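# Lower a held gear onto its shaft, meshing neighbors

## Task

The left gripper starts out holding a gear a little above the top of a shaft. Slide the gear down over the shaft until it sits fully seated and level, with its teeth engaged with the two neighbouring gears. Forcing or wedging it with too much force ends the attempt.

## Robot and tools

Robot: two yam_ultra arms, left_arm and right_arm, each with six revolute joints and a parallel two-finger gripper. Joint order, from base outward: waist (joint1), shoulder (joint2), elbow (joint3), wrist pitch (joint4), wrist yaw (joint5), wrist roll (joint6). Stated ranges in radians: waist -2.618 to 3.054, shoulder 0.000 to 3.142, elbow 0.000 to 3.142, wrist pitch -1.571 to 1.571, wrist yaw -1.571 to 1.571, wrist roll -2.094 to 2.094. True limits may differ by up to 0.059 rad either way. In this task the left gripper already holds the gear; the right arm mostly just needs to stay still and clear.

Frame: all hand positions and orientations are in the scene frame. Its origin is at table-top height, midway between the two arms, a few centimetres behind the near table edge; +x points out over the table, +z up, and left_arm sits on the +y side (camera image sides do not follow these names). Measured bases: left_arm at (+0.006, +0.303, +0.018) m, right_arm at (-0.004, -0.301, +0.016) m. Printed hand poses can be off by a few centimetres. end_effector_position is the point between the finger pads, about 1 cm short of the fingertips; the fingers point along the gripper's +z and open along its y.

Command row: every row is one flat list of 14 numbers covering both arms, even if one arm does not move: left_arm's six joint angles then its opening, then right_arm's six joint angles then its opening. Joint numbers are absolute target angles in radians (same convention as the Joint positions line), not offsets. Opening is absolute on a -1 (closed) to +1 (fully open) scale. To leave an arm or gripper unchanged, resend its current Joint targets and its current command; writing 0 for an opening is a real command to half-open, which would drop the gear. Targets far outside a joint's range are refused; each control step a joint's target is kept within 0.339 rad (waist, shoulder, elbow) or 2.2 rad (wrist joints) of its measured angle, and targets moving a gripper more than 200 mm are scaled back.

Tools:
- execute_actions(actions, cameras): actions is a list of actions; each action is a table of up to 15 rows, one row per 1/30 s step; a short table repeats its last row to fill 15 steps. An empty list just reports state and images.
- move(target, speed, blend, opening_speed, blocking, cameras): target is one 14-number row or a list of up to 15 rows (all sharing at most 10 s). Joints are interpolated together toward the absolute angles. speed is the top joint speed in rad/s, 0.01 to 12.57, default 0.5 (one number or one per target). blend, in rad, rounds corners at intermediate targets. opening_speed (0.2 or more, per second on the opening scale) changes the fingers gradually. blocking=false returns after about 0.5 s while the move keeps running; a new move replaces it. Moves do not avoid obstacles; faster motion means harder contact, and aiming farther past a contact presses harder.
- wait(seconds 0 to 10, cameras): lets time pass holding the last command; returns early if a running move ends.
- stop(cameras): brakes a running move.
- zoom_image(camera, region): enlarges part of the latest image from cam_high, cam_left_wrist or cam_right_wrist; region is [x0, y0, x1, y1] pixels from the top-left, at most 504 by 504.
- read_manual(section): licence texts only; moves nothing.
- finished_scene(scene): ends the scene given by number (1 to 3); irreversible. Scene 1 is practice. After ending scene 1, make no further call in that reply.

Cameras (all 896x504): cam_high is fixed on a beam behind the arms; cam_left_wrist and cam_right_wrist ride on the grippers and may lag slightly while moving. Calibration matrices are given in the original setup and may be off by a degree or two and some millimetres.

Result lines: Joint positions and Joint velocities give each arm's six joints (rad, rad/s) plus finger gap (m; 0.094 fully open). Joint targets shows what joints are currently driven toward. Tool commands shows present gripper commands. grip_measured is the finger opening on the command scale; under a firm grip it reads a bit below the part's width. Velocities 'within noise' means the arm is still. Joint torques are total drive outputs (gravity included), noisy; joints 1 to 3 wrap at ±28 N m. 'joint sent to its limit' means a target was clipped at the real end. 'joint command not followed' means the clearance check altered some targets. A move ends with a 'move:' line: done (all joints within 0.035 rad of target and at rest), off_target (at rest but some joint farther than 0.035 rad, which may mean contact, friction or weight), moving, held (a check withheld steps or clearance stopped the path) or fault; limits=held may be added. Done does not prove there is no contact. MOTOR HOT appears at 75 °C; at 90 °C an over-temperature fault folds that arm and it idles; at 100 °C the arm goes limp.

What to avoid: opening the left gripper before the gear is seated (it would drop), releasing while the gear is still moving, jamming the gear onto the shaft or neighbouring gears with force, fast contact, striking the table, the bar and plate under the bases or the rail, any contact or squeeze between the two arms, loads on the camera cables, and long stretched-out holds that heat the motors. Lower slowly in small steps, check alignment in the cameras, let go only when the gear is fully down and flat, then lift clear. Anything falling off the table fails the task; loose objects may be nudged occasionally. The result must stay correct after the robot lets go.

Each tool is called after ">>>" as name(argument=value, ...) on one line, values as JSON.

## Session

>>> execute_actions(actions=[], cameras=["cam_left_wrist"])

Scene clock: 0.00 s.
left_arm: end_effector_position=(+0.2964, +0.1137, +0.1413) grip_measured=-0.592 end_effector_quat_wxyz=(+0.059, +0.874, +0.483, +0.014) | right_arm: end_effector_position=(+0.3868, -0.3182, +0.4168) grip_measured=+1.000 end_effector_quat_wxyz=(+0.701, +0.016, +0.713, +0.009)
Joint positions: left_arm=[-0.52 1.745 1.479 -1.188 0.012 1.553 0.019] | right_arm=[0 1.047 1.047 0 0 0 0.094]
Joint velocities: within noise
Joint torques (N m): no reading
Motor temperatures (°C): left_arm=[24 26 27 22 24 23 26] | right_arm=[21 23 28 33 25 25 22]
Heat: left arm: 27 °C; right arm: 33 °C.
Joint targets: left_arm=[-0.522 1.740 1.483 -1.211 0.021 1.553] | right_arm=[0.002 1.039 1.053 -0.010 -0.003 -0.001]
Tool commands: left_gripper/opening=-1.0 right_gripper/opening=+1.0
Images, in order (width x height): cam_left_wrist 896x504.

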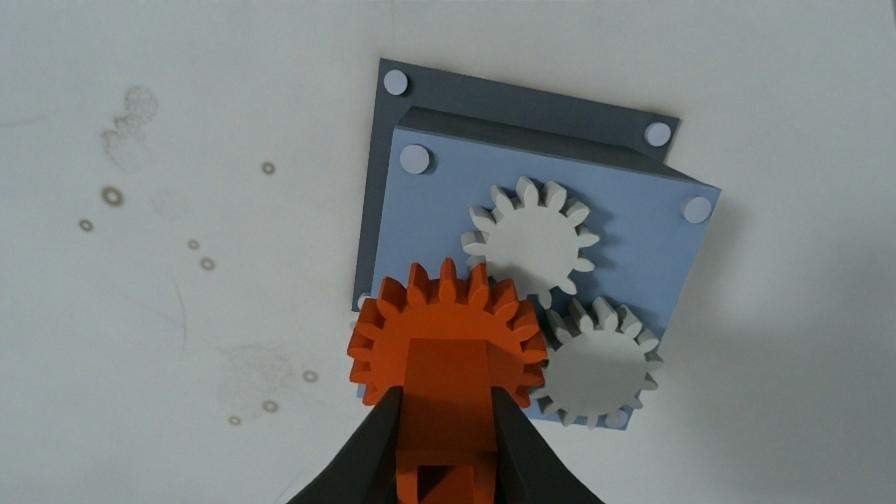

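>>> move(target=[[-0.522,1.687,1.515,-1.212,-0.035,1.553,-1,0.002,1.039,1.053,-0.010,-0.003,-0.001,1],[-0.430,1.687,1.515,-1.214,-0.035,1.553,-1,0.002,1.039,1.053,-0.010,-0.003,-0.001,1]], speed=0.3, cameras=["cam_left_wrist"])

>>> zoom_image(camera="cam_left_wrist", region=[370, 120, 570, 280])

>>> zoom_image(camera="cam_left_wrist", region=[340, 250, 450, 410])

>>> zoom_image(camera="cam_left_wrist", region=[445, 250, 555, 410])

>>> zoom_image(camera="cam_left_wrist", region=[440, 30, 740, 330])

Scene clock: 8.50 s.
left_arm: end_effector_position=(+0.3210, +0.1473, +0.1589) grip_measured=-0.592 end_effector_quat_wxyz=(+0.070, +0.847, +0.524, +0.051) | right_arm: end_effector_position=(+0.3868, -0.3182, +0.4168) grip_measured=+1.000 end_effector_quat_wxyz=(+0.701, +0.016, +0.713, +0.009)
Joint positions: left_arm=[-0.427 1.707 1.499 -1.188 -0.035 1.553 0.019] | right_arm=[0 1.047 1.047 0 0 0 0.094]
Joint velocities: within noise
Joint torques (N m): left_arm=[-0.2 -9.31 6.27 0.44 -0.02 0.01] | right_arm=[0.14 -3.21 9.17 2.03 -0.02 -0.01]
Motor temperatures (°C): left_arm=[24 27 27 22 24 23 27] | right_arm=[21 23 30 34 25 25 22]
Heat: left arm: 27 °C; right arm: 34 °C.
Joint targets: left_arm=[-0.430 1.687 1.515 -1.214 -0.035 1.553] | right_arm=[0.002 1.039 1.053 -0.010 -0.003 -0.001]
move: done
camera_calibration:
cam_left_wrist: T_world_to_cam=[[-0.88833, 0.425714, -0.172156, 0.248309], [0.323979, 0.846712, 0.422038, -0.257805], [0.325434, 0.319134, -0.890082, 0.0799804], [0, 0, 0, 1]] pos_world=[0.278075, 0.0870533, 0.22274]
Images, in order (width x height): cam_left_wrist 896x504.

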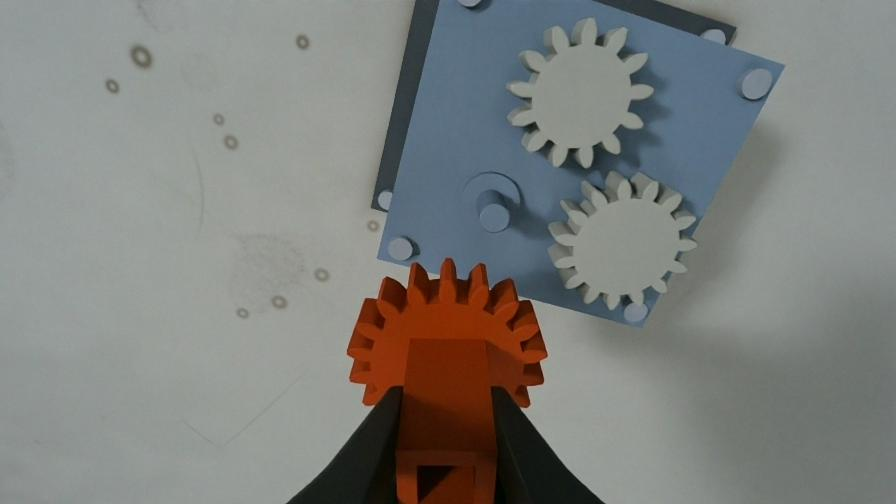

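Scaled by 2.520.

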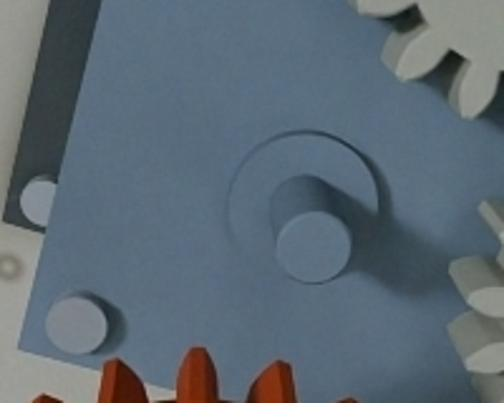

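Scaled by 3.150.

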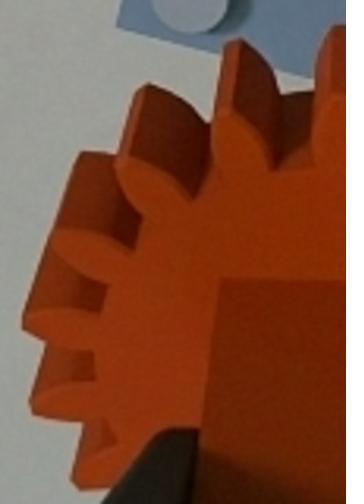

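Scaled by 3.150.

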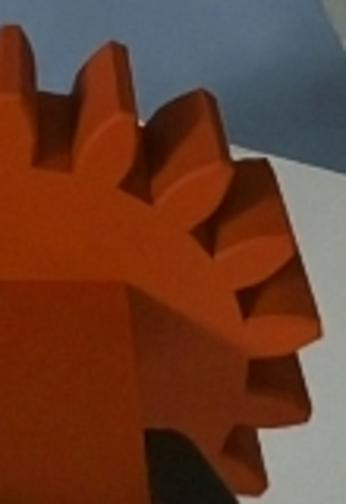

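Scaled by 1.680.

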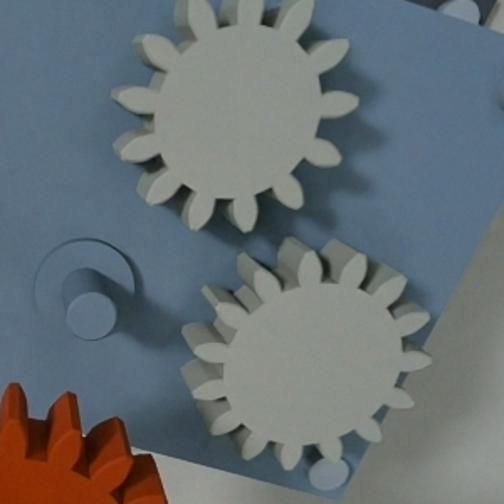

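>>> move(target=[[-0.518,1.655,1.500,-1.222,-0.035,1.643,-1,0.002,1.039,1.053,-0.010,-0.003,-0.001,1],[-0.518,1.655,1.386,-1.145,-0.035,1.643,-1,0.002,1.039,1.053,-0.010,-0.003,-0.001,1]], speed=0.2, cameras=["cam_left_wrist"])

>>> zoom_image(camera="cam_left_wrist", region=[300, 50, 740, 400])

>>> zoom_image(camera="cam_left_wrist", region=[340, 230, 560, 400])

Scene clock: 73.43 s.
left_arm: end_effector_position=(+0.2958, +0.1276, +0.1411) grip_measured=-0.592 end_effector_quat_wxyz=(+0.063, +0.889, +0.451, +0.047) | right_arm: end_effector_position=(+0.3868, -0.3182, +0.4168) grip_measured=+1.000 end_effector_quat_wxyz=(+0.701, +0.016, +0.713, +0.009)
Joint positions: left_arm=[-0.513 1.677 1.396 -1.133 -0.037 1.635 0.019] | right_arm=[0 1.047 1.047 0 0 0 0.094]
Joint velocities: within noise
Joint torques (N m): left_arm=[-0.31 -9.21 4.38 0.53 -0.01 0.1] | right_arm=[0.13 -3.21 9.2 2.03 -0.02 -0.01]
Motor temperatures (°C): left_arm=[24 29 28 22 24 23 28] | right_arm=[21 23 32 38 25 25 22]
Heat: left arm: 29 °C; right arm: 38 °C.
Joint targets: left_arm=[-0.518 1.655 1.386 -1.145 -0.035 1.643] | right_arm=[0.002 1.039 1.053 -0.010 -0.003 -0.001]
move: done
camera_calibration:
cam_left_wrist: T_world_to_cam=[[-0.806143, 0.571363, -0.153877, 0.185696], [0.463021, 0.771024, 0.437188, -0.25903], [0.368436, 0.281188, -0.886109, 0.0702228], [0, 0, 0, 1]] pos_world=[0.243762, 0.0738727, 0.204044]
Images, in order (width x height): cam_left_wrist 896x504.

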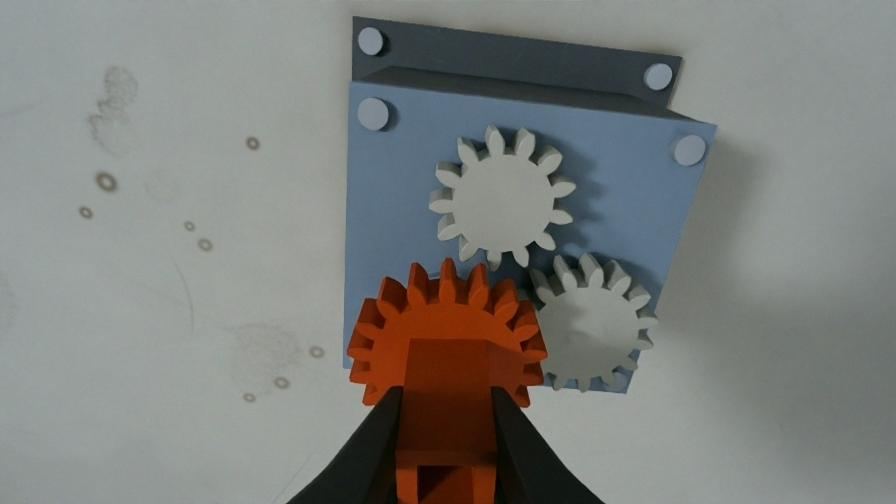

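Scaled by 1.145.

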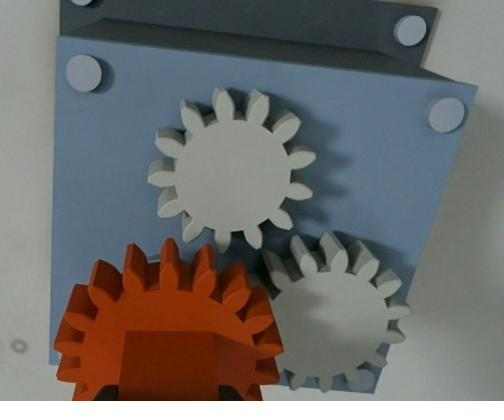

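Scaled by 2.291.

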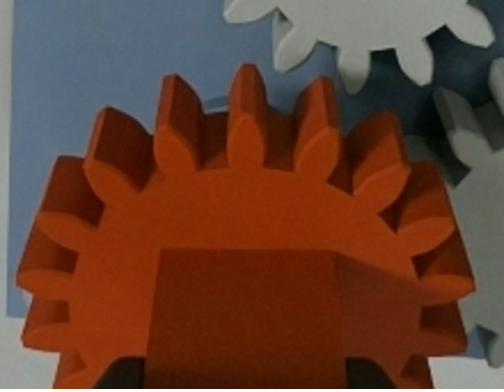

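>>> move(target=[[-0.507,1.655,1.383,-1.137,-0.035,1.643,-1,0.002,1.039,1.053,-0.010,-0.003,-0.001,1],[-0.507,1.655,1.345,-1.101,-0.035,1.643,-1,0.002,1.039,1.053,-0.010,-0.003,-0.001,1]], speed=0.05, cameras=["cam_left_wrist"])

>>> zoom_image(camera="cam_left_wrist", region=[340, 230, 560, 400])

Scene clock: 98.33 s.
left_arm: end_effector_position=(+0.2969, +0.1277, +0.1389) grip_measured=-0.592 end_effector_quat_wxyz=(+0.072, +0.888, +0.452, +0.053) | right_arm: end_effector_position=(+0.3868, -0.3182, +0.4168) grip_measured=+1.000 end_effector_quat_wxyz=(+0.701, +0.016, +0.713, +0.009)
Joint positions: left_arm=[-0.511 1.662 1.367 -1.099 -0.037 1.635 0.019] | right_arm=[0 1.047 1.047 0 0 0 0.094]
Joint velocities: within noise
Joint torques (N m): left_arm=[0.39 -7.64 3.51 0.68 0 0.1] | right_arm=[0.13 -3.19 9.18 2.03 -0.03 -0.01]
Motor temperatures (°C): left_arm=[24 29 28 22 24 23 29] | right_arm=[21 23 32 38 25 25 22]
Heat: left arm: 29 °C; right arm: 38 °C.
Joint targets: left_arm=[-0.507 1.655 1.345 -1.101 -0.035 1.643] | right_arm=[0.002 1.039 1.053 -0.010 -0.003 -0.001]
move: done
camera_calibration:
cam_left_wrist: T_world_to_cam=[[-0.804604, 0.567691, -0.174182, 0.18906], [0.453674, 0.776938, 0.436517, -0.256588], [0.383135, 0.272202, -0.882674, 0.0641186], [0, 0, 0, 1]] pos_world=[0.243959, 0.0745725, 0.201532]
Images, in order (width x height): cam_left_wrist 896x504.

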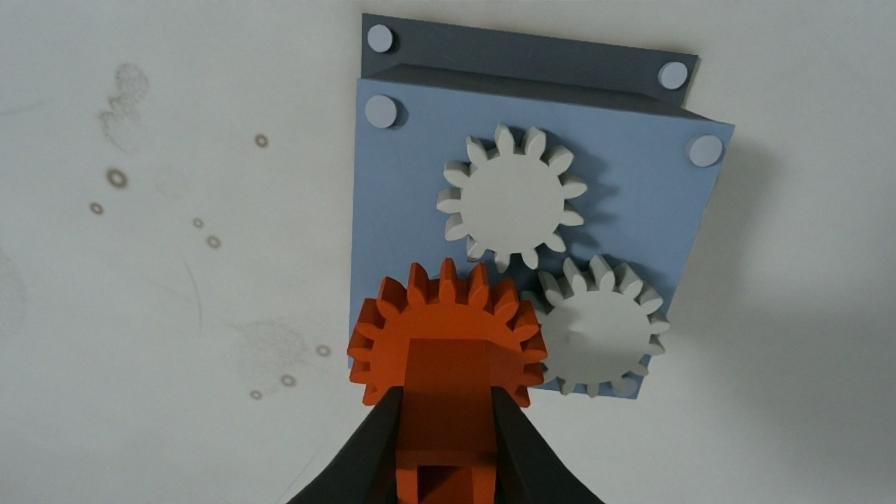

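Scaled by 2.291.

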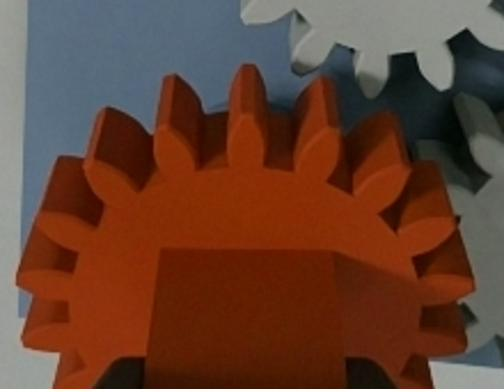

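>>> move(target=[[-0.507,1.697,1.413,-1.158,-0.035,1.643,-1,0.002,1.039,1.053,-0.010,-0.003,-0.001,1],[-0.520,1.697,1.413,-1.158,-0.035,1.643,-1,0.002,1.039,1.053,-0.010,-0.003,-0.001,1],[-0.518,1.697,1.375,-1.132,-0.035,1.643,-1,0.002,1.039,1.053,-0.010,-0.003,-0.001,1]], speed=0.08, cameras=["cam_left_wrist"])

>>> zoom_image(camera="cam_left_wrist", region=[300, 50, 740, 400])

Scene clock: 117.80 s.
left_arm: end_effector_position=(+0.2979, +0.1271, +0.1393) grip_measured=-0.592 end_effector_quat_wxyz=(+0.065, +0.888, +0.452, +0.049) | right_arm: end_effector_position=(+0.3868, -0.3182, +0.4168) grip_measured=+1.000 end_effector_quat_wxyz=(+0.701, +0.016, +0.713, +0.009)
Joint positions: left_arm=[-0.511 1.68 1.39 -1.12 -0.037 1.635 0.019] | right_arm=[0 1.047 1.047 0 0 0 0.094]
Joint velocities: within noise
Joint torques (N m): left_arm=[-0.49 -5.71 3.99 0.55 -0.01 0.09] | right_arm=[0.13 -3.19 9.18 2.03 -0.02 -0.01]
Motor temperatures (°C): left_arm=[24 29 28 23 24 23 29] | right_arm=[21 23 32 39 25 25 22]
Heat: left arm: 29 °C; right arm: 39 °C.
Joint targets: left_arm=[-0.518 1.697 1.375 -1.132 -0.035 1.643] | right_arm=[0.002 1.039 1.053 -0.010 -0.003 -0.001]
move: done
camera_calibration:
cam_left_wrist: T_world_to_cam=[[-0.80654, 0.569173, -0.159799, 0.188619], [0.459204, 0.773404, 0.437009, -0.257969], [0.372323, 0.279085, -0.885148, 0.0669542], [0, 0, 0, 1]] pos_world=[0.245661, 0.0734716, 0.202141]
Images, in order (width x height): cam_left_wrist 896x504.

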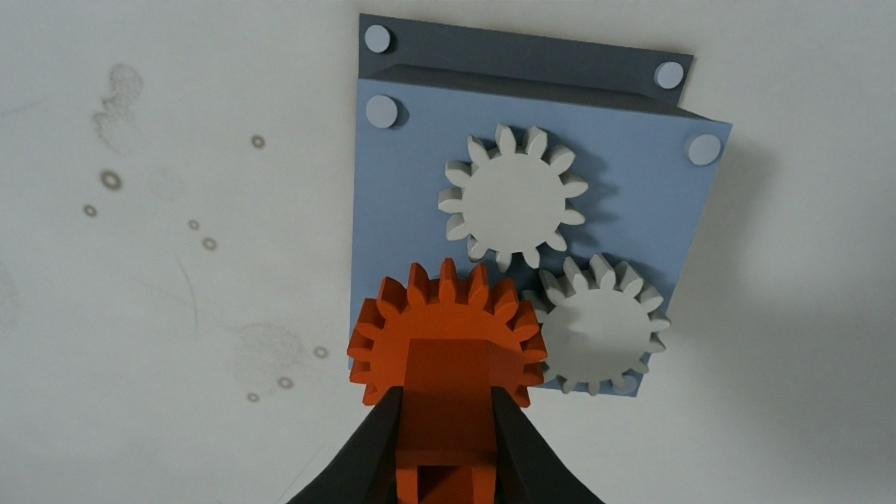

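Scaled by 1.145.

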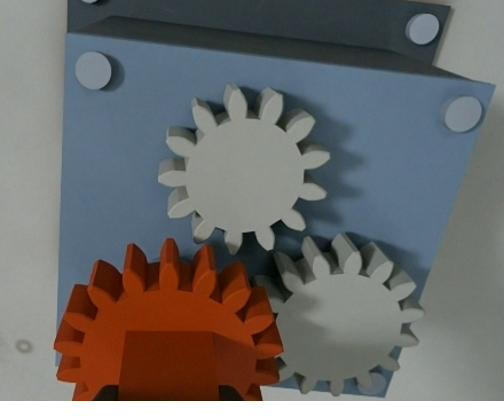

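>>> move(target=[[-0.516,1.697,1.345,-1.103,-0.035,1.643,-1,0.002,1.039,1.053,-0.010,-0.003,-0.001,1]], speed=0.05, cameras=["cam_left_wrist"])

Scene clock: 125.90 s.
left_arm: end_effector_position=(+0.2976, +0.1273, +0.1379) grip_measured=-0.592 end_effector_quat_wxyz=(+0.066, +0.888, +0.452, +0.049) | right_arm: end_effector_position=(+0.3868, -0.3182, +0.4168) grip_measured=+1.000 end_effector_quat_wxyz=(+0.701, +0.016, +0.713, +0.009)
Joint positions: left_arm=[-0.511 1.677 1.382 -1.112 -0.037 1.635 0.019] | right_arm=[0 1.047 1.047 0 0 0 0.094]
Joint velocities: within noise
Joint torques (N m): left_arm=[-0.32 -5.45 2.5 0.76 -0.01 0.1] | right_arm=[0.14 -3.19 9.18 2.02 -0.02 -0.01]
Motor temperatures (°C): left_arm=[24 29 28 23 24 23 29] | right_arm=[21 23 32 39 25 25 22]
Heat: left arm: 29 °C; right arm: 39 °C.
Joint targets: left_arm=[-0.516 1.697 1.345 -1.103 -0.035 1.643] | right_arm=[0.002 1.039 1.053 -0.010 -0.003 -0.001]
move: off_target (left_arm); left_arm: the elbow is farthest, 0.037 rad from its target
camera_calibration:
cam_left_wrist: T_world_to_cam=[[-0.806265, 0.569122, -0.16136, 0.188289], [0.458702, 0.773726, 0.436967, -0.257266], [0.373536, 0.278295, -0.884886, 0.0654782], [0, 0, 0, 1]] pos_world=[0.245361, 0.0736718, 0.20074]
Images, in order (width x height): cam_left_wrist 896x504.

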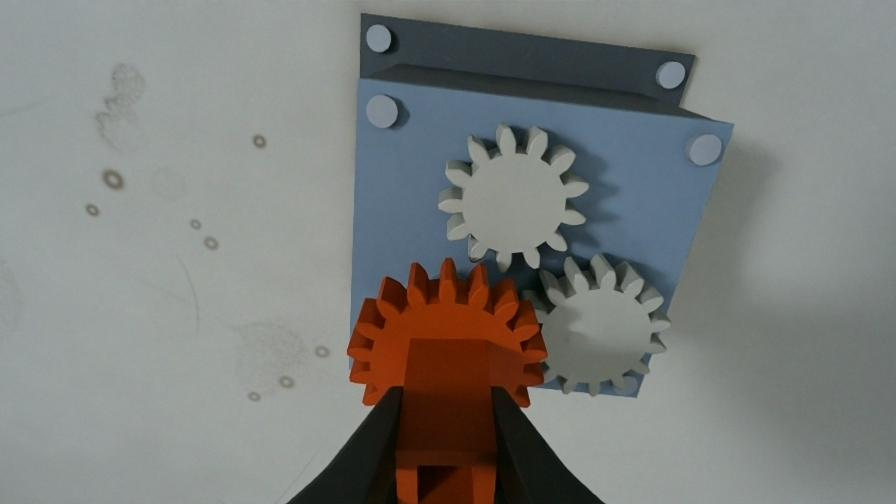

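>>> move(target=[[-0.511,1.697,1.363,-1.135,-0.035,1.643,-1,0.002,1.039,1.053,-0.010,-0.003,-0.001,1],[-0.503,1.697,1.363,-1.138,-0.035,1.643,-1,0.002,1.039,1.053,-0.010,-0.003,-0.001,1]], speed=0.03, cameras=["cam_left_wrist"])

Scene clock: 137.77 s.
left_arm: end_effector_position=(+0.2977, +0.1280, +0.1377) grip_measured=-0.592 end_effector_quat_wxyz=(+0.065, +0.888, +0.453, +0.049) | right_arm: end_effector_position=(+0.3868, -0.3182, +0.4168) grip_measured=+1.000 end_effector_quat_wxyz=(+0.701, +0.016, +0.713, +0.009)
Joint positions: left_arm=[-0.509 1.677 1.382 -1.113 -0.037 1.635 0.019] | right_arm=[0 1.047 1.047 0 0 0 0.094]
Joint velocities: within noise
Joint torques (N m): left_arm=[0.54 -5.44 3.78 0.43 -0.01 0.09] | right_arm=[0.14 -3.19 9.18 2.03 -0.03 -0.01]
Motor temperatures (°C): left_arm=[24 28 27 23 24 23 29] | right_arm=[21 23 32 39 25 25 22]
Heat: left arm: 29 °C; right arm: 39 °C.
Joint targets: left_arm=[-0.503 1.697 1.363 -1.138 -0.035 1.643] | right_arm=[0.002 1.039 1.053 -0.010 -0.003 -0.001]
move: done
camera_calibration:
cam_left_wrist: T_world_to_cam=[[-0.807528, 0.567657, -0.160201, 0.188264], [0.457628, 0.774336, 0.437012, -0.257524], [0.372123, 0.279587, -0.885074, 0.0653492], [0, 0, 0, 1]] pos_world=[0.245561, 0.0742703, 0.20054]
Images, in order (width x height): cam_left_wrist 896x504.

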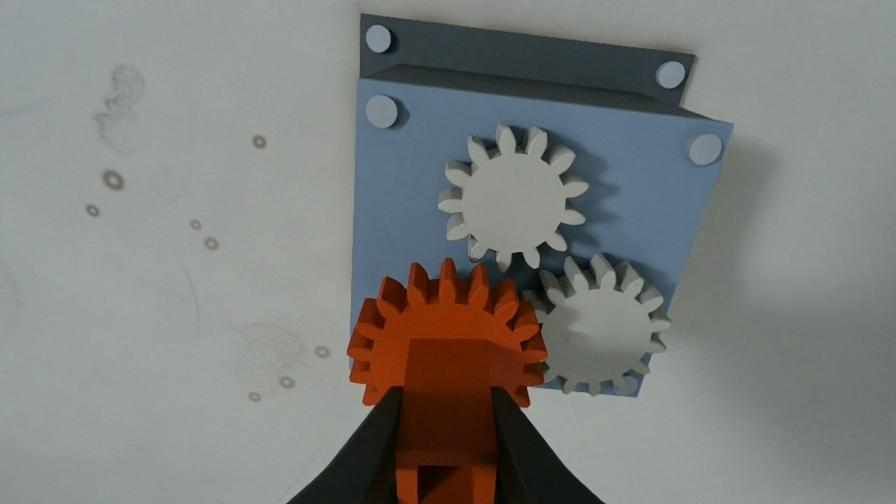

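>>> move(target=[-0.496,1.697,1.363,-1.138,-0.035,1.643,-1,0.002,1.039,1.053,-0.010,-0.003,-0.001,1], speed=0.03, cameras=["cam_left_wrist"])

>>> zoom_image(camera="cam_left_wrist", region=[340, 230, 560, 400])

Scene clock: 143.60 s.
left_arm: end_effector_position=(+0.2988, +0.1299, +0.1377) grip_measured=-0.592 end_effector_quat_wxyz=(+0.065, +0.886, +0.456, +0.049) | right_arm: end_effector_position=(+0.3868, -0.3182, +0.4168) grip_measured=+1.000 end_effector_quat_wxyz=(+0.701, +0.016, +0.713, +0.009)
Joint positions: left_arm=[-0.502 1.677 1.382 -1.113 -0.037 1.635 0.019] | right_arm=[0 1.047 1.047 0 0 0 0.094]
Joint velocities: within noise
Joint torques (N m): left_arm=[0.59 -5.44 3.77 0.44 -0.01 0.09] | right_arm=[0.14 -3.19 9.18 2.02 -0.03 -0.01]
Motor temperatures (°C): left_arm=[24 28 27 23 24 23 29] | right_arm=[21 23 32 40 25 25 22]
Heat: left arm: 29 °C; right arm: 40 °C.
Joint targets: left_arm=[-0.496 1.697 1.363 -1.138 -0.035 1.643] | right_arm=[0.002 1.039 1.053 -0.010 -0.003 -0.001]
move: done
camera_calibration:
cam_left_wrist: T_world_to_cam=[[-0.811202, 0.562438, -0.160044, 0.189898], [0.452666, 0.777237, 0.437031, -0.258366], [0.370195, 0.282074, -0.885093, 0.0646648], [0, 0, 0, 1]] pos_world=[0.247061, 0.0757655, 0.20054]
Images, in order (width x height): cam_left_wrist 896x504.

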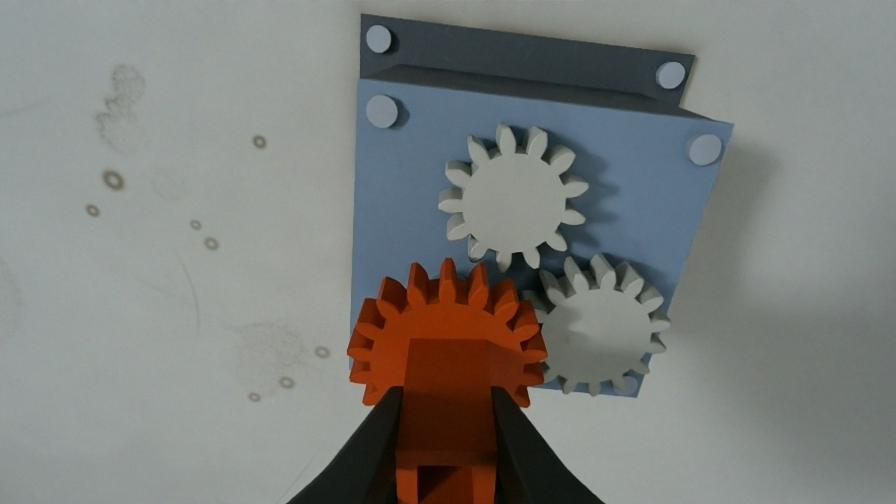

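Scaled by 2.291.

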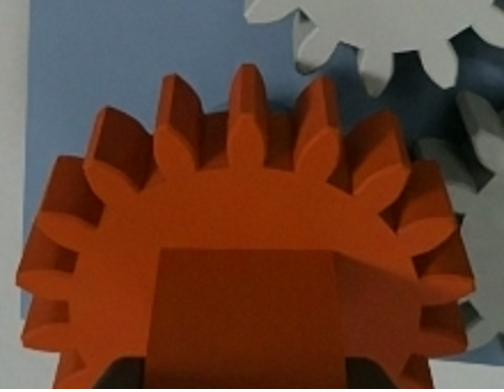

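>>> move(target=[-0.489,1.697,1.368,-1.138,-0.035,1.643,-1,0.002,1.039,1.053,-0.010,-0.003,-0.001,1], speed=0.03, cameras=["cam_left_wrist"])

Scene clock: 151.73 s.
left_arm: end_effector_position=(+0.2992, +0.1306, +0.1377) grip_measured=-0.592 end_effector_quat_wxyz=(+0.066, +0.885, +0.457, +0.048) | right_arm: end_effector_position=(+0.3868, -0.3182, +0.4168) grip_measured=+1.000 end_effector_quat_wxyz=(+0.701, +0.016, +0.713, +0.009)
Joint positions: left_arm=[-0.498 1.677 1.382 -1.113 -0.033 1.635 0.019] | right_arm=[0 1.047 1.047 0 0 0 0.094]
Joint velocities: within noise
Joint torques (N m): left_arm=[0.79 -5.44 4.11 0.44 -0.05 0.09] | right_arm=[0.13 -3.19 9.2 2.03 -0.02 -0.01]
Motor temperatures (°C): left_arm=[24 28 27 23 24 23 29] | right_arm=[21 23 32 40 25 25 22]
Heat: left arm: 29 °C; right arm: 40 °C.
Joint targets: left_arm=[-0.489 1.697 1.368 -1.138 -0.035 1.643] | right_arm=[0.002 1.039 1.053 -0.010 -0.003 -0.001]
move: done
camera_calibration:
cam_left_wrist: T_world_to_cam=[[-0.813789, 0.558659, -0.160149, 0.191155], [0.450561, 0.780539, 0.433306, -0.258385], [0.367072, 0.280463, -0.886904, 0.0656995], [0, 0, 0, 1]] pos_world=[0.247862, 0.076463, 0.200842]
Images, in order (width x height): cam_left_wrist 896x504.

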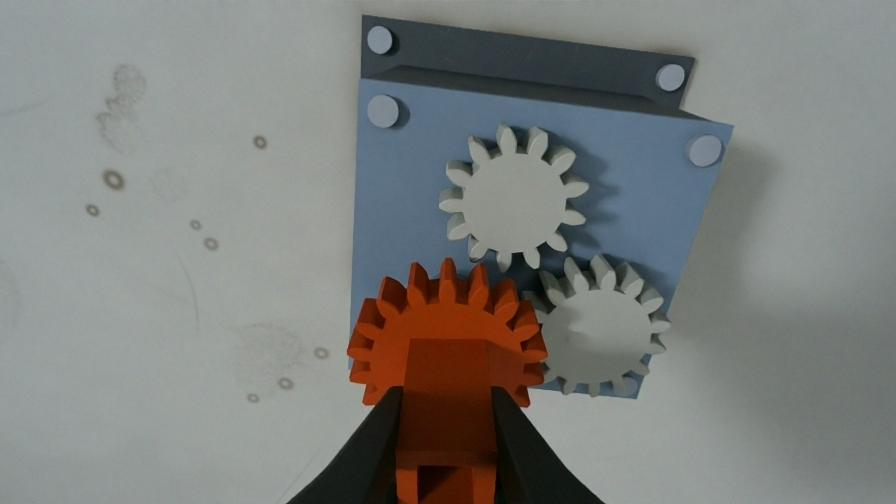

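>>> move(target=[[-0.500,1.697,1.358,-1.138,-0.035,1.643,-1,0.002,1.039,1.053,-0.010,-0.003,-0.001,1],[-0.500,1.697,1.358,-1.160,-0.035,1.643,-1,0.002,1.039,1.053,-0.010,-0.003,-0.001,1]], speed=0.04, cameras=["cam_left_wrist"])

Scene clock: 161.67 s.
left_arm: end_effector_position=(+0.2989, +0.1308, +0.1376) grip_measured=-0.592 end_effector_quat_wxyz=(+0.066, +0.886, +0.457, +0.047) | right_arm: end_effector_position=(+0.3868, -0.3182, +0.4168) grip_measured=+1.000 end_effector_quat_wxyz=(+0.701, +0.016, +0.713, +0.009)
Joint positions: left_arm=[-0.498 1.677 1.382 -1.114 -0.033 1.635 0.019] | right_arm=[0 1.047 1.047 0 0 0 0.094]
Joint velocities: within noise
Joint torques (N m): left_arm=[-0.09 -5.44 3.43 0.25 -0.05 0.09] | right_arm=[0.14 -3.19 9.18 2.03 -0.02 -0.01]
Motor temperatures (°C): left_arm=[24 28 27 22 24 23 29] | right_arm=[21 23 32 40 25 25 22]
Heat: left arm: 29 °C; right arm: 40 °C.
Joint targets: left_arm=[-0.500 1.697 1.358 -1.160 -0.035 1.643] | right_arm=[0.002 1.039 1.053 -0.010 -0.003 -0.001]
move: off_target (left_arm); left_arm: the wrist pitch is farthest, 0.046 rad from its target
camera_calibration:
cam_left_wrist: T_world_to_cam=[[-0.813947, 0.558856, -0.15865, 0.190507], [0.451184, 0.780151, 0.433356, -0.258498], [0.365954, 0.281148, -0.887149, 0.0659391], [0, 0, 0, 1]] pos_world=[0.247562, 0.076663, 0.200743]
Images, in order (width x height): cam_left_wrist 896x504.

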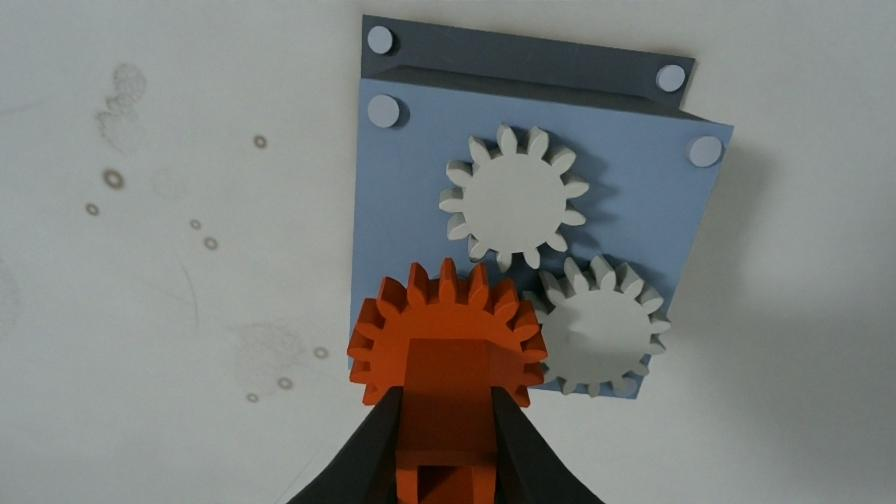

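>>> zoom_image(camera="cam_left_wrist", region=[420, 230, 560, 330])

>>> zoom_image(camera="cam_left_wrist", region=[500, 270, 590, 390])

Scaled by 3.600.

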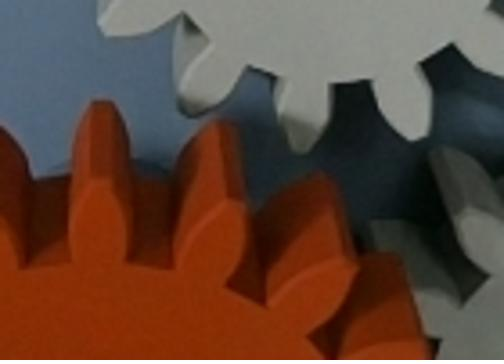

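Scaled by 4.200.

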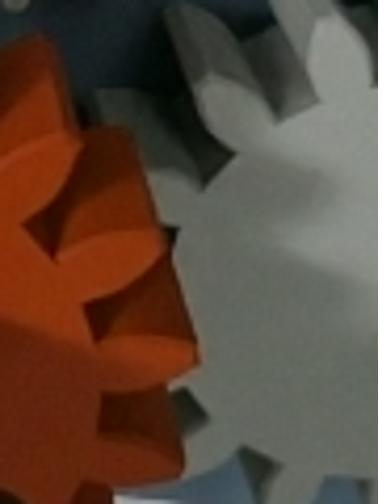

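>>> move(target=[[-0.505,1.690,1.414,-1.156,-0.035,1.643,-1,0.002,1.039,1.053,-0.010,-0.003,-0.001,1],[-0.523,1.650,1.408,-1.156,-0.035,1.643,-1,0.002,1.039,1.053,-0.010,-0.003,-0.001,1]], speed=0.08, cameras=["cam_left_wrist"])

>>> zoom_image(camera="cam_left_wrist", region=[420, 230, 560, 330])

>>> zoom_image(camera="cam_left_wrist", region=[500, 270, 590, 390])

Scene clock: 204.53 s.
left_arm: end_effector_position=(+0.2971, +0.1253, +0.1410) grip_measured=-0.592 end_effector_quat_wxyz=(+0.067, +0.889, +0.450, +0.049) | right_arm: end_effector_position=(+0.3868, -0.3182, +0.4168) grip_measured=+1.000 end_effector_quat_wxyz=(+0.701, +0.016, +0.713, +0.009)
Joint positions: left_arm=[-0.516 1.677 1.394 -1.122 -0.035 1.635 0.019] | right_arm=[0 1.047 1.047 0 0 0 0.094]
Joint velocities: within noise
Joint torques (N m): left_arm=[-0.5 -9.69 6.13 0.35 -0.03 0.09] | right_arm=[0.13 -3.19 9.2 2.03 -0.02 -0.01]
Motor temperatures (°C): left_arm=[24 28 27 22 24 23 29] | right_arm=[21 23 33 41 25 25 22]
Heat: left arm: 29 °C; right arm: 41 °C.
Joint targets: left_arm=[-0.523 1.650 1.408 -1.156 -0.035 1.643] | right_arm=[0.002 1.039 1.053 -0.010 -0.003 -0.001]
move: done
camera_calibration:
cam_left_wrist: T_world_to_cam=[[-0.803215, 0.572833, -0.163424, 0.188396], [0.462392, 0.772519, 0.435211, -0.257473], [0.375552, 0.274002, -0.885372, 0.0690057], [0, 0, 0, 1]] pos_world=[0.244461, 0.072076, 0.203939]
Images, in order (width x height): cam_left_wrist 896x504.

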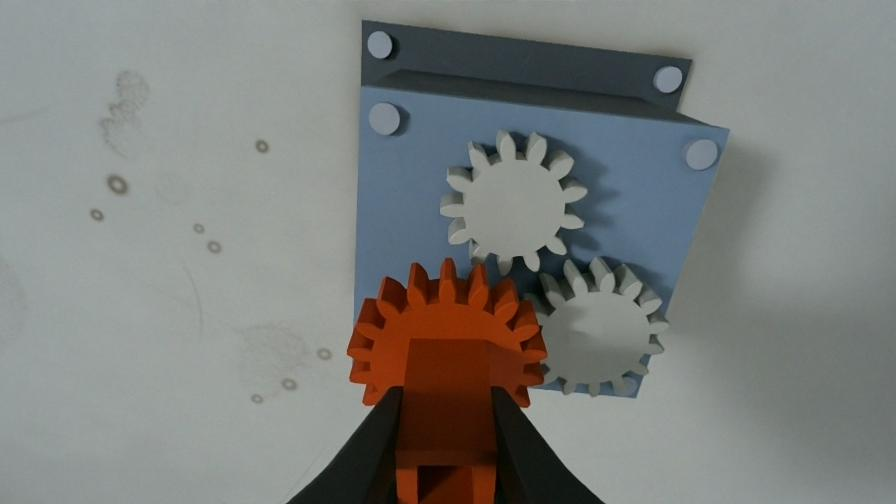

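Scaled by 3.600.

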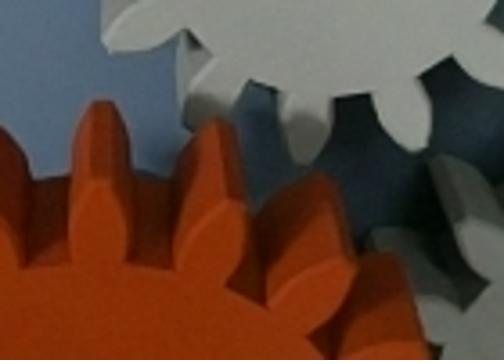

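Scaled by 4.200.

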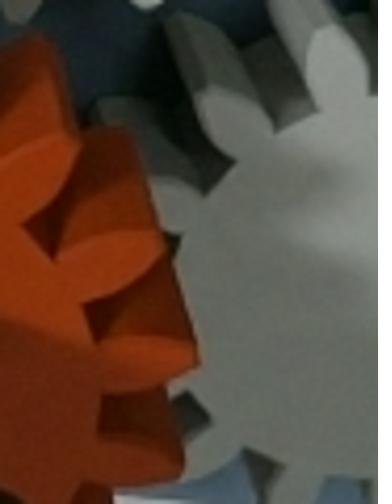

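>>> move(target=[[-0.523,1.645,1.405,-1.150,-0.035,1.643,-1,0.002,1.039,1.053,-0.010,-0.003,-0.001,1],[-0.523,1.645,1.362,-1.127,-0.035,1.643,-1,0.002,1.039,1.053,-0.010,-0.003,-0.001,1]], speed=0.06, cameras=["cam_left_wrist"])

>>> zoom_image(camera="cam_left_wrist", region=[420, 230, 560, 330])

>>> zoom_image(camera="cam_left_wrist", region=[500, 270, 590, 390])

Scene clock: 216.53 s.
left_arm: end_effector_position=(+0.2956, +0.1262, +0.1386) grip_measured=-0.592 end_effector_quat_wxyz=(+0.069, +0.889, +0.450, +0.050) | right_arm: end_effector_position=(+0.3868, -0.3182, +0.4168) grip_measured=+1.000 end_effector_quat_wxyz=(+0.701, +0.016, +0.713, +0.009)
Joint positions: left_arm=[-0.516 1.669 1.374 -1.109 -0.035 1.635 0.019] | right_arm=[0 1.047 1.047 0 0 0 0.094]
Joint velocities: within noise
Joint torques (N m): left_arm=[-0.5 -9.25 4.22 0.5 -0.03 0.09] | right_arm=[0.14 -3.19 9.18 2.03 -0.03 0]
Motor temperatures (°C): left_arm=[24 29 28 22 24 23 29] | right_arm=[21 23 33 41 25 25 22]
Heat: left arm: 29 °C; right arm: 41 °C.
Joint targets: left_arm=[-0.523 1.645 1.362 -1.127 -0.035 1.643] | right_arm=[0.002 1.039 1.053 -0.010 -0.003 -0.001]
move: done
camera_calibration:
cam_left_wrist: T_world_to_cam=[[-0.802841, 0.572592, -0.166084, 0.186608], [0.461403, 0.773154, 0.435133, -0.256251], [0.377562, 0.272711, -0.884915, 0.0667201], [0, 0, 0, 1]] pos_world=[0.24286, 0.0730762, 0.201538]
Images, in order (width x height): cam_left_wrist 896x504.

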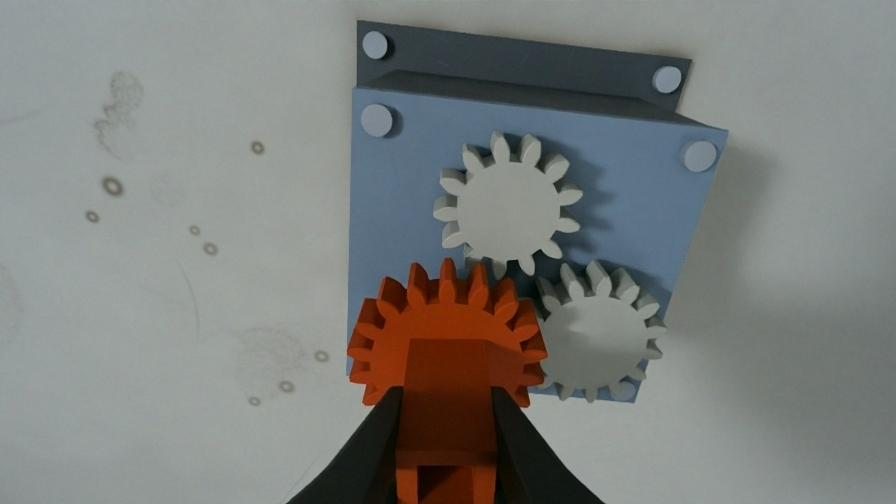

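Scaled by 3.600.

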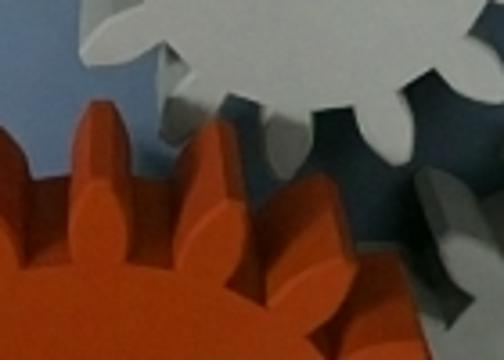

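Scaled by 4.200.

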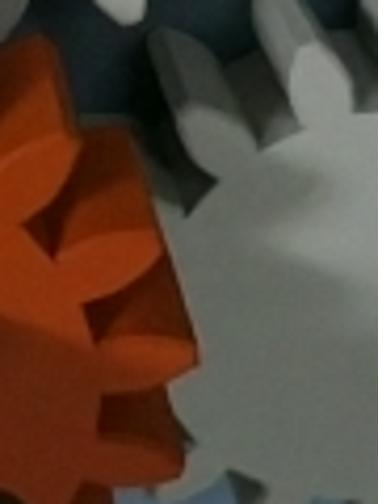

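>>> move(target=[[-0.523,1.645,1.347,-1.118,-0.035,1.643,-1,0.002,1.039,1.053,-0.010,-0.003,-0.001,1]], speed=0.05, cameras=["cam_left_wrist"])

>>> zoom_image(camera="cam_left_wrist", region=[420, 230, 560, 330])

>>> zoom_image(camera="cam_left_wrist", region=[500, 270, 590, 390])

Scene clock: 223.27 s.
left_arm: end_effector_position=(+0.2956, +0.1262, +0.1356) grip_measured=-0.592 end_effector_quat_wxyz=(+0.069, +0.889, +0.450, +0.050) | right_arm: end_effector_position=(+0.3868, -0.3182, +0.4168) grip_measured=+1.000 end_effector_quat_wxyz=(+0.701, +0.016, +0.713, +0.009)
Joint positions: left_arm=[-0.516 1.669 1.362 -1.096 -0.036 1.635 0.019] | right_arm=[0 1.047 1.047 0 0 0 0.094]
Joint velocities: within noise
Joint torques (N m): left_arm=[-0.5 -9.25 4.01 0.46 -0.02 0.09] | right_arm=[0.13 -3.19 9.18 2.03 -0.03 -0.01]
Motor temperatures (°C): left_arm=[24 30 28 22 24 23 30] | right_arm=[21 23 33 41 25 25 22]
Heat: left arm: 30 °C; right arm: 41 °C.
Joint targets: left_arm=[-0.523 1.645 1.347 -1.118 -0.035 1.643] | right_arm=[0.002 1.039 1.053 -0.010 -0.003 -0.001]
move: done
camera_calibration:
cam_left_wrist: T_world_to_cam=[[-0.802763, 0.572503, -0.166768, 0.186136], [0.460966, 0.77322, 0.435478, -0.254823], [0.378261, 0.272711, -0.884617, 0.0637854], [0, 0, 0, 1]] pos_world=[0.24276, 0.0730761, 0.198437]
Images, in order (width x height): cam_left_wrist 896x504.

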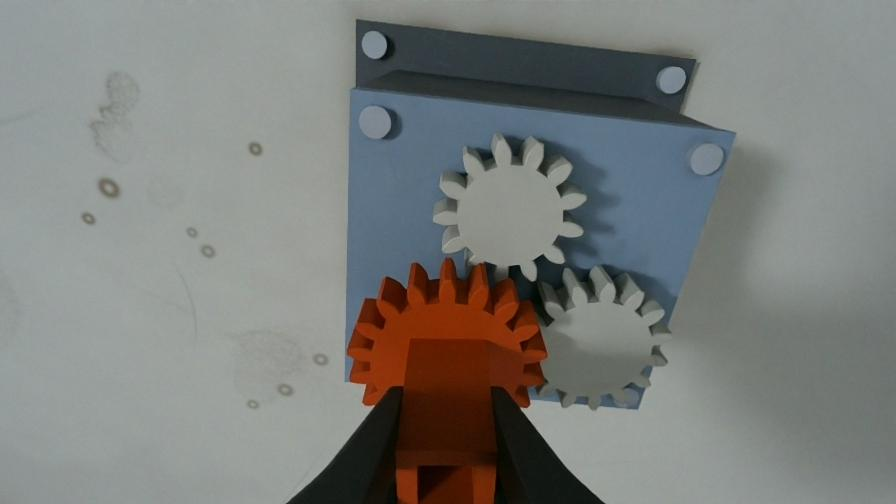

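Scaled by 3.600.

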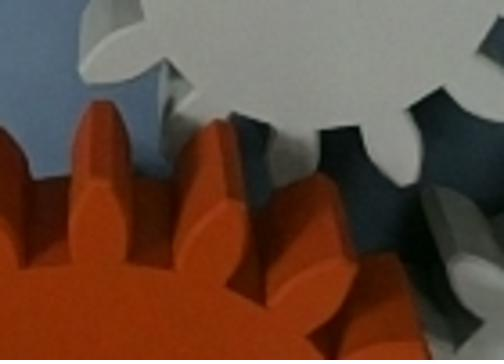

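Scaled by 4.200.

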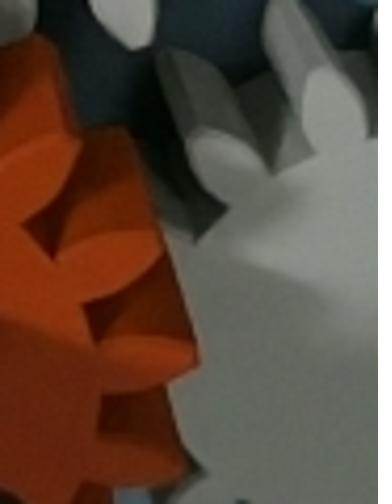

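>>> move(target=[[-0.521,1.645,1.347,-1.118,-0.035,1.660,-1,0.002,1.039,1.053,-0.010,-0.003,-0.001,1],[-0.521,1.645,1.333,-1.106,-0.035,1.660,-1,0.002,1.039,1.053,-0.010,-0.003,-0.001,1]], speed=0.05, cameras=["cam_left_wrist"])

>>> zoom_image(camera="cam_left_wrist", region=[420, 230, 560, 330])

>>> zoom_image(camera="cam_left_wrist", region=[500, 270, 590, 390])

Scene clock: 239.53 s.
left_arm: end_effector_position=(+0.2953, +0.1264, +0.1356) grip_measured=-0.592 end_effector_quat_wxyz=(+0.071, +0.892, +0.443, +0.052) | right_arm: end_effector_position=(+0.3868, -0.3182, +0.4168) grip_measured=+1.000 end_effector_quat_wxyz=(+0.701, +0.016, +0.713, +0.009)
Joint positions: left_arm=[-0.516 1.661 1.352 -1.086 -0.036 1.651 0.019] | right_arm=[0 1.047 1.047 0 0 0 0.094]
Joint velocities: within noise
Joint torques (N m): left_arm=[-0.34 -8.43 3.73 0.51 -0.02 0.11] | right_arm=[0.14 -3.19 9.17 2.03 -0.03 0]
Motor temperatures (°C): left_arm=[24 31 28 22 24 23 30] | right_arm=[21 23 33 41 25 25 22]
Heat: left arm: 31 °C; right arm: 41 °C.
Joint targets: left_arm=[-0.521 1.645 1.333 -1.106 -0.035 1.660] | right_arm=[0.002 1.039 1.053 -0.010 -0.003 -0.001]
move: done
camera_calibration:
cam_left_wrist: T_world_to_cam=[[-0.792702, 0.584407, -0.17347, 0.182202], [0.469395, 0.766705, 0.437987, -0.256981], [0.388962, 0.265767, -0.882086, 0.0611852], [0, 0, 0, 1]] pos_world=[0.241259, 0.0742875, 0.198131]
Images, in order (width x height): cam_left_wrist 896x504.

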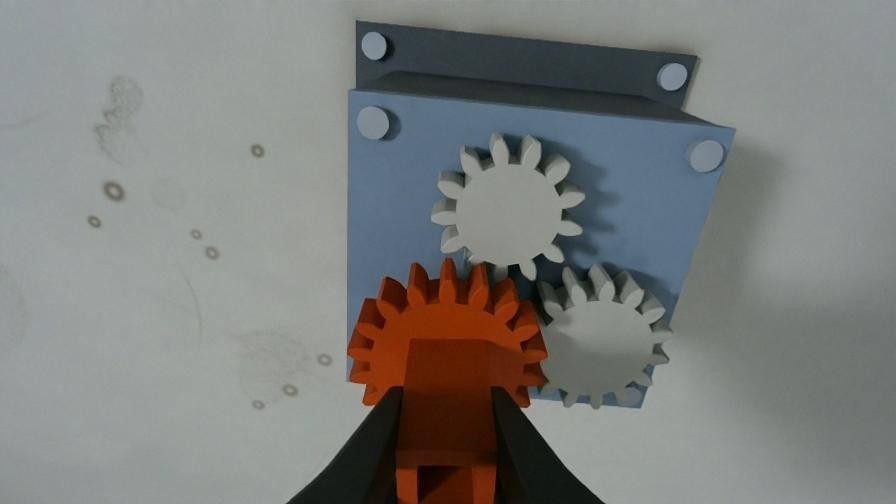

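Scaled by 3.600.

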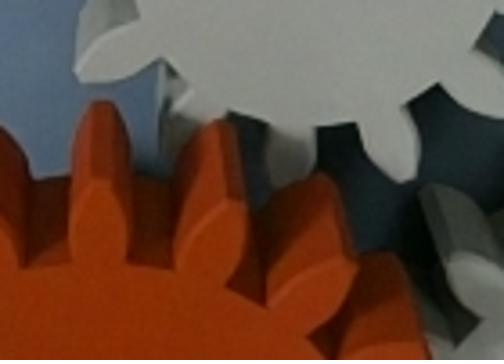

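Scaled by 4.200.

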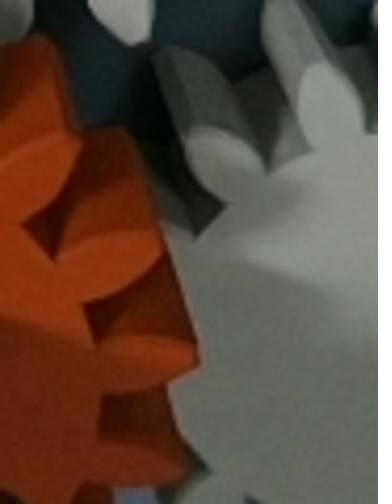

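>>> move(target=[[-0.517,1.662,1.352,-1.110,-0.035,1.652,-1,0.002,1.039,1.053,-0.010,-0.003,-0.001,1],[-0.517,1.662,1.352,-1.110,-0.035,1.652,-0.5,0.002,1.039,1.053,-0.010,-0.003,-0.001,1]], speed=0.06, opening_speed=0.2, cameras=["cam_left_wrist"])

>>> zoom_image(camera="cam_left_wrist", region=[340, 230, 560, 450])

>>> zoom_image(camera="cam_left_wrist", region=[500, 270, 590, 390])

Scene clock: 253.93 s.
left_arm: end_effector_position=(+0.2954, +0.1264, +0.1356) grip_measured=-0.502 end_effector_quat_wxyz=(+0.072, +0.892, +0.442, +0.053) | right_arm: end_effector_position=(+0.3868, -0.3182, +0.4168) grip_measured=+1.000 end_effector_quat_wxyz=(+0.701, +0.016, +0.713, +0.009)
Joint positions: left_arm=[-0.516 1.661 1.352 -1.086 -0.036 1.651 0.023] | right_arm=[0 1.047 1.047 0 0 0 0.094]
Joint velocities: within noise
Joint torques (N m): left_arm=[-0.02 -6.86 5.07 0.46 -0.02 0.02] | right_arm=[0.14 -3.19 9.18 2.03 -0.02 -0.01]
Motor temperatures (°C): left_arm=[24 30 28 22 24 23 30] | right_arm=[21 23 33 42 25 25 22]
Heat: left arm: 30 °C; right arm: 42 °C.
Joint targets: left_arm=[-0.517 1.662 1.352 -1.110 -0.035 1.652] | right_arm=[0.002 1.039 1.053 -0.010 -0.003 -0.001]
move: done
camera_calibration:
cam_left_wrist: T_world_to_cam=[[-0.792431, 0.58466, -0.173852, 0.182252], [0.469516, 0.766614, 0.438015, -0.256933], [0.389368, 0.265471, -0.881997, 0.0611179], [0, 0, 0, 1]] pos_world=[0.241259, 0.0741878, 0.198131]
Images, in order (width x height): cam_left_wrist 896x504.

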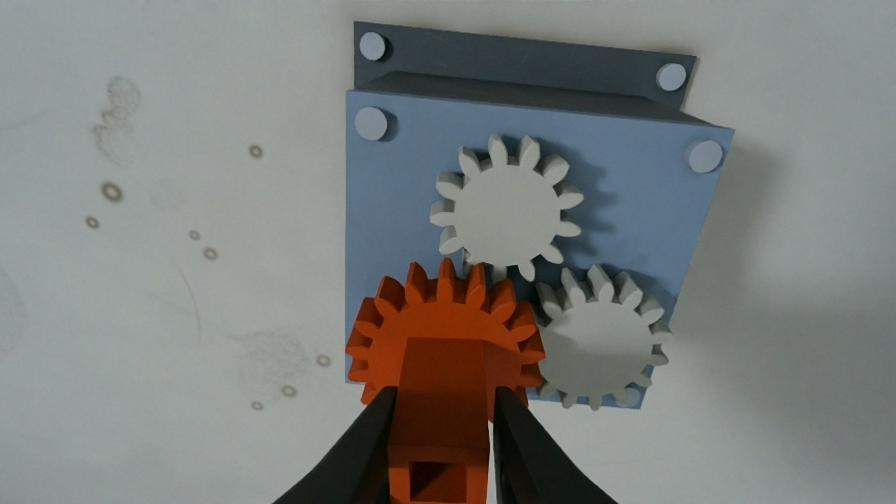

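Scaled by 2.291.

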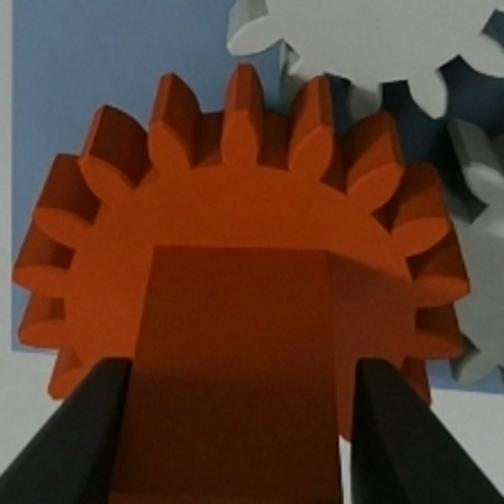

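Scaled by 4.200.

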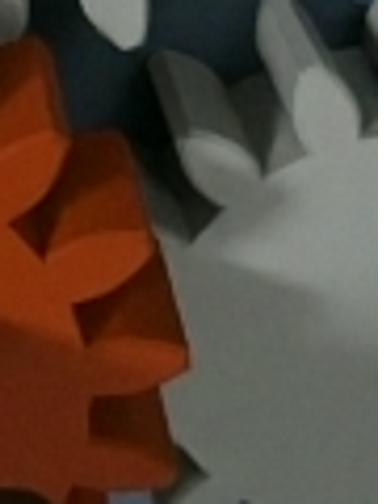

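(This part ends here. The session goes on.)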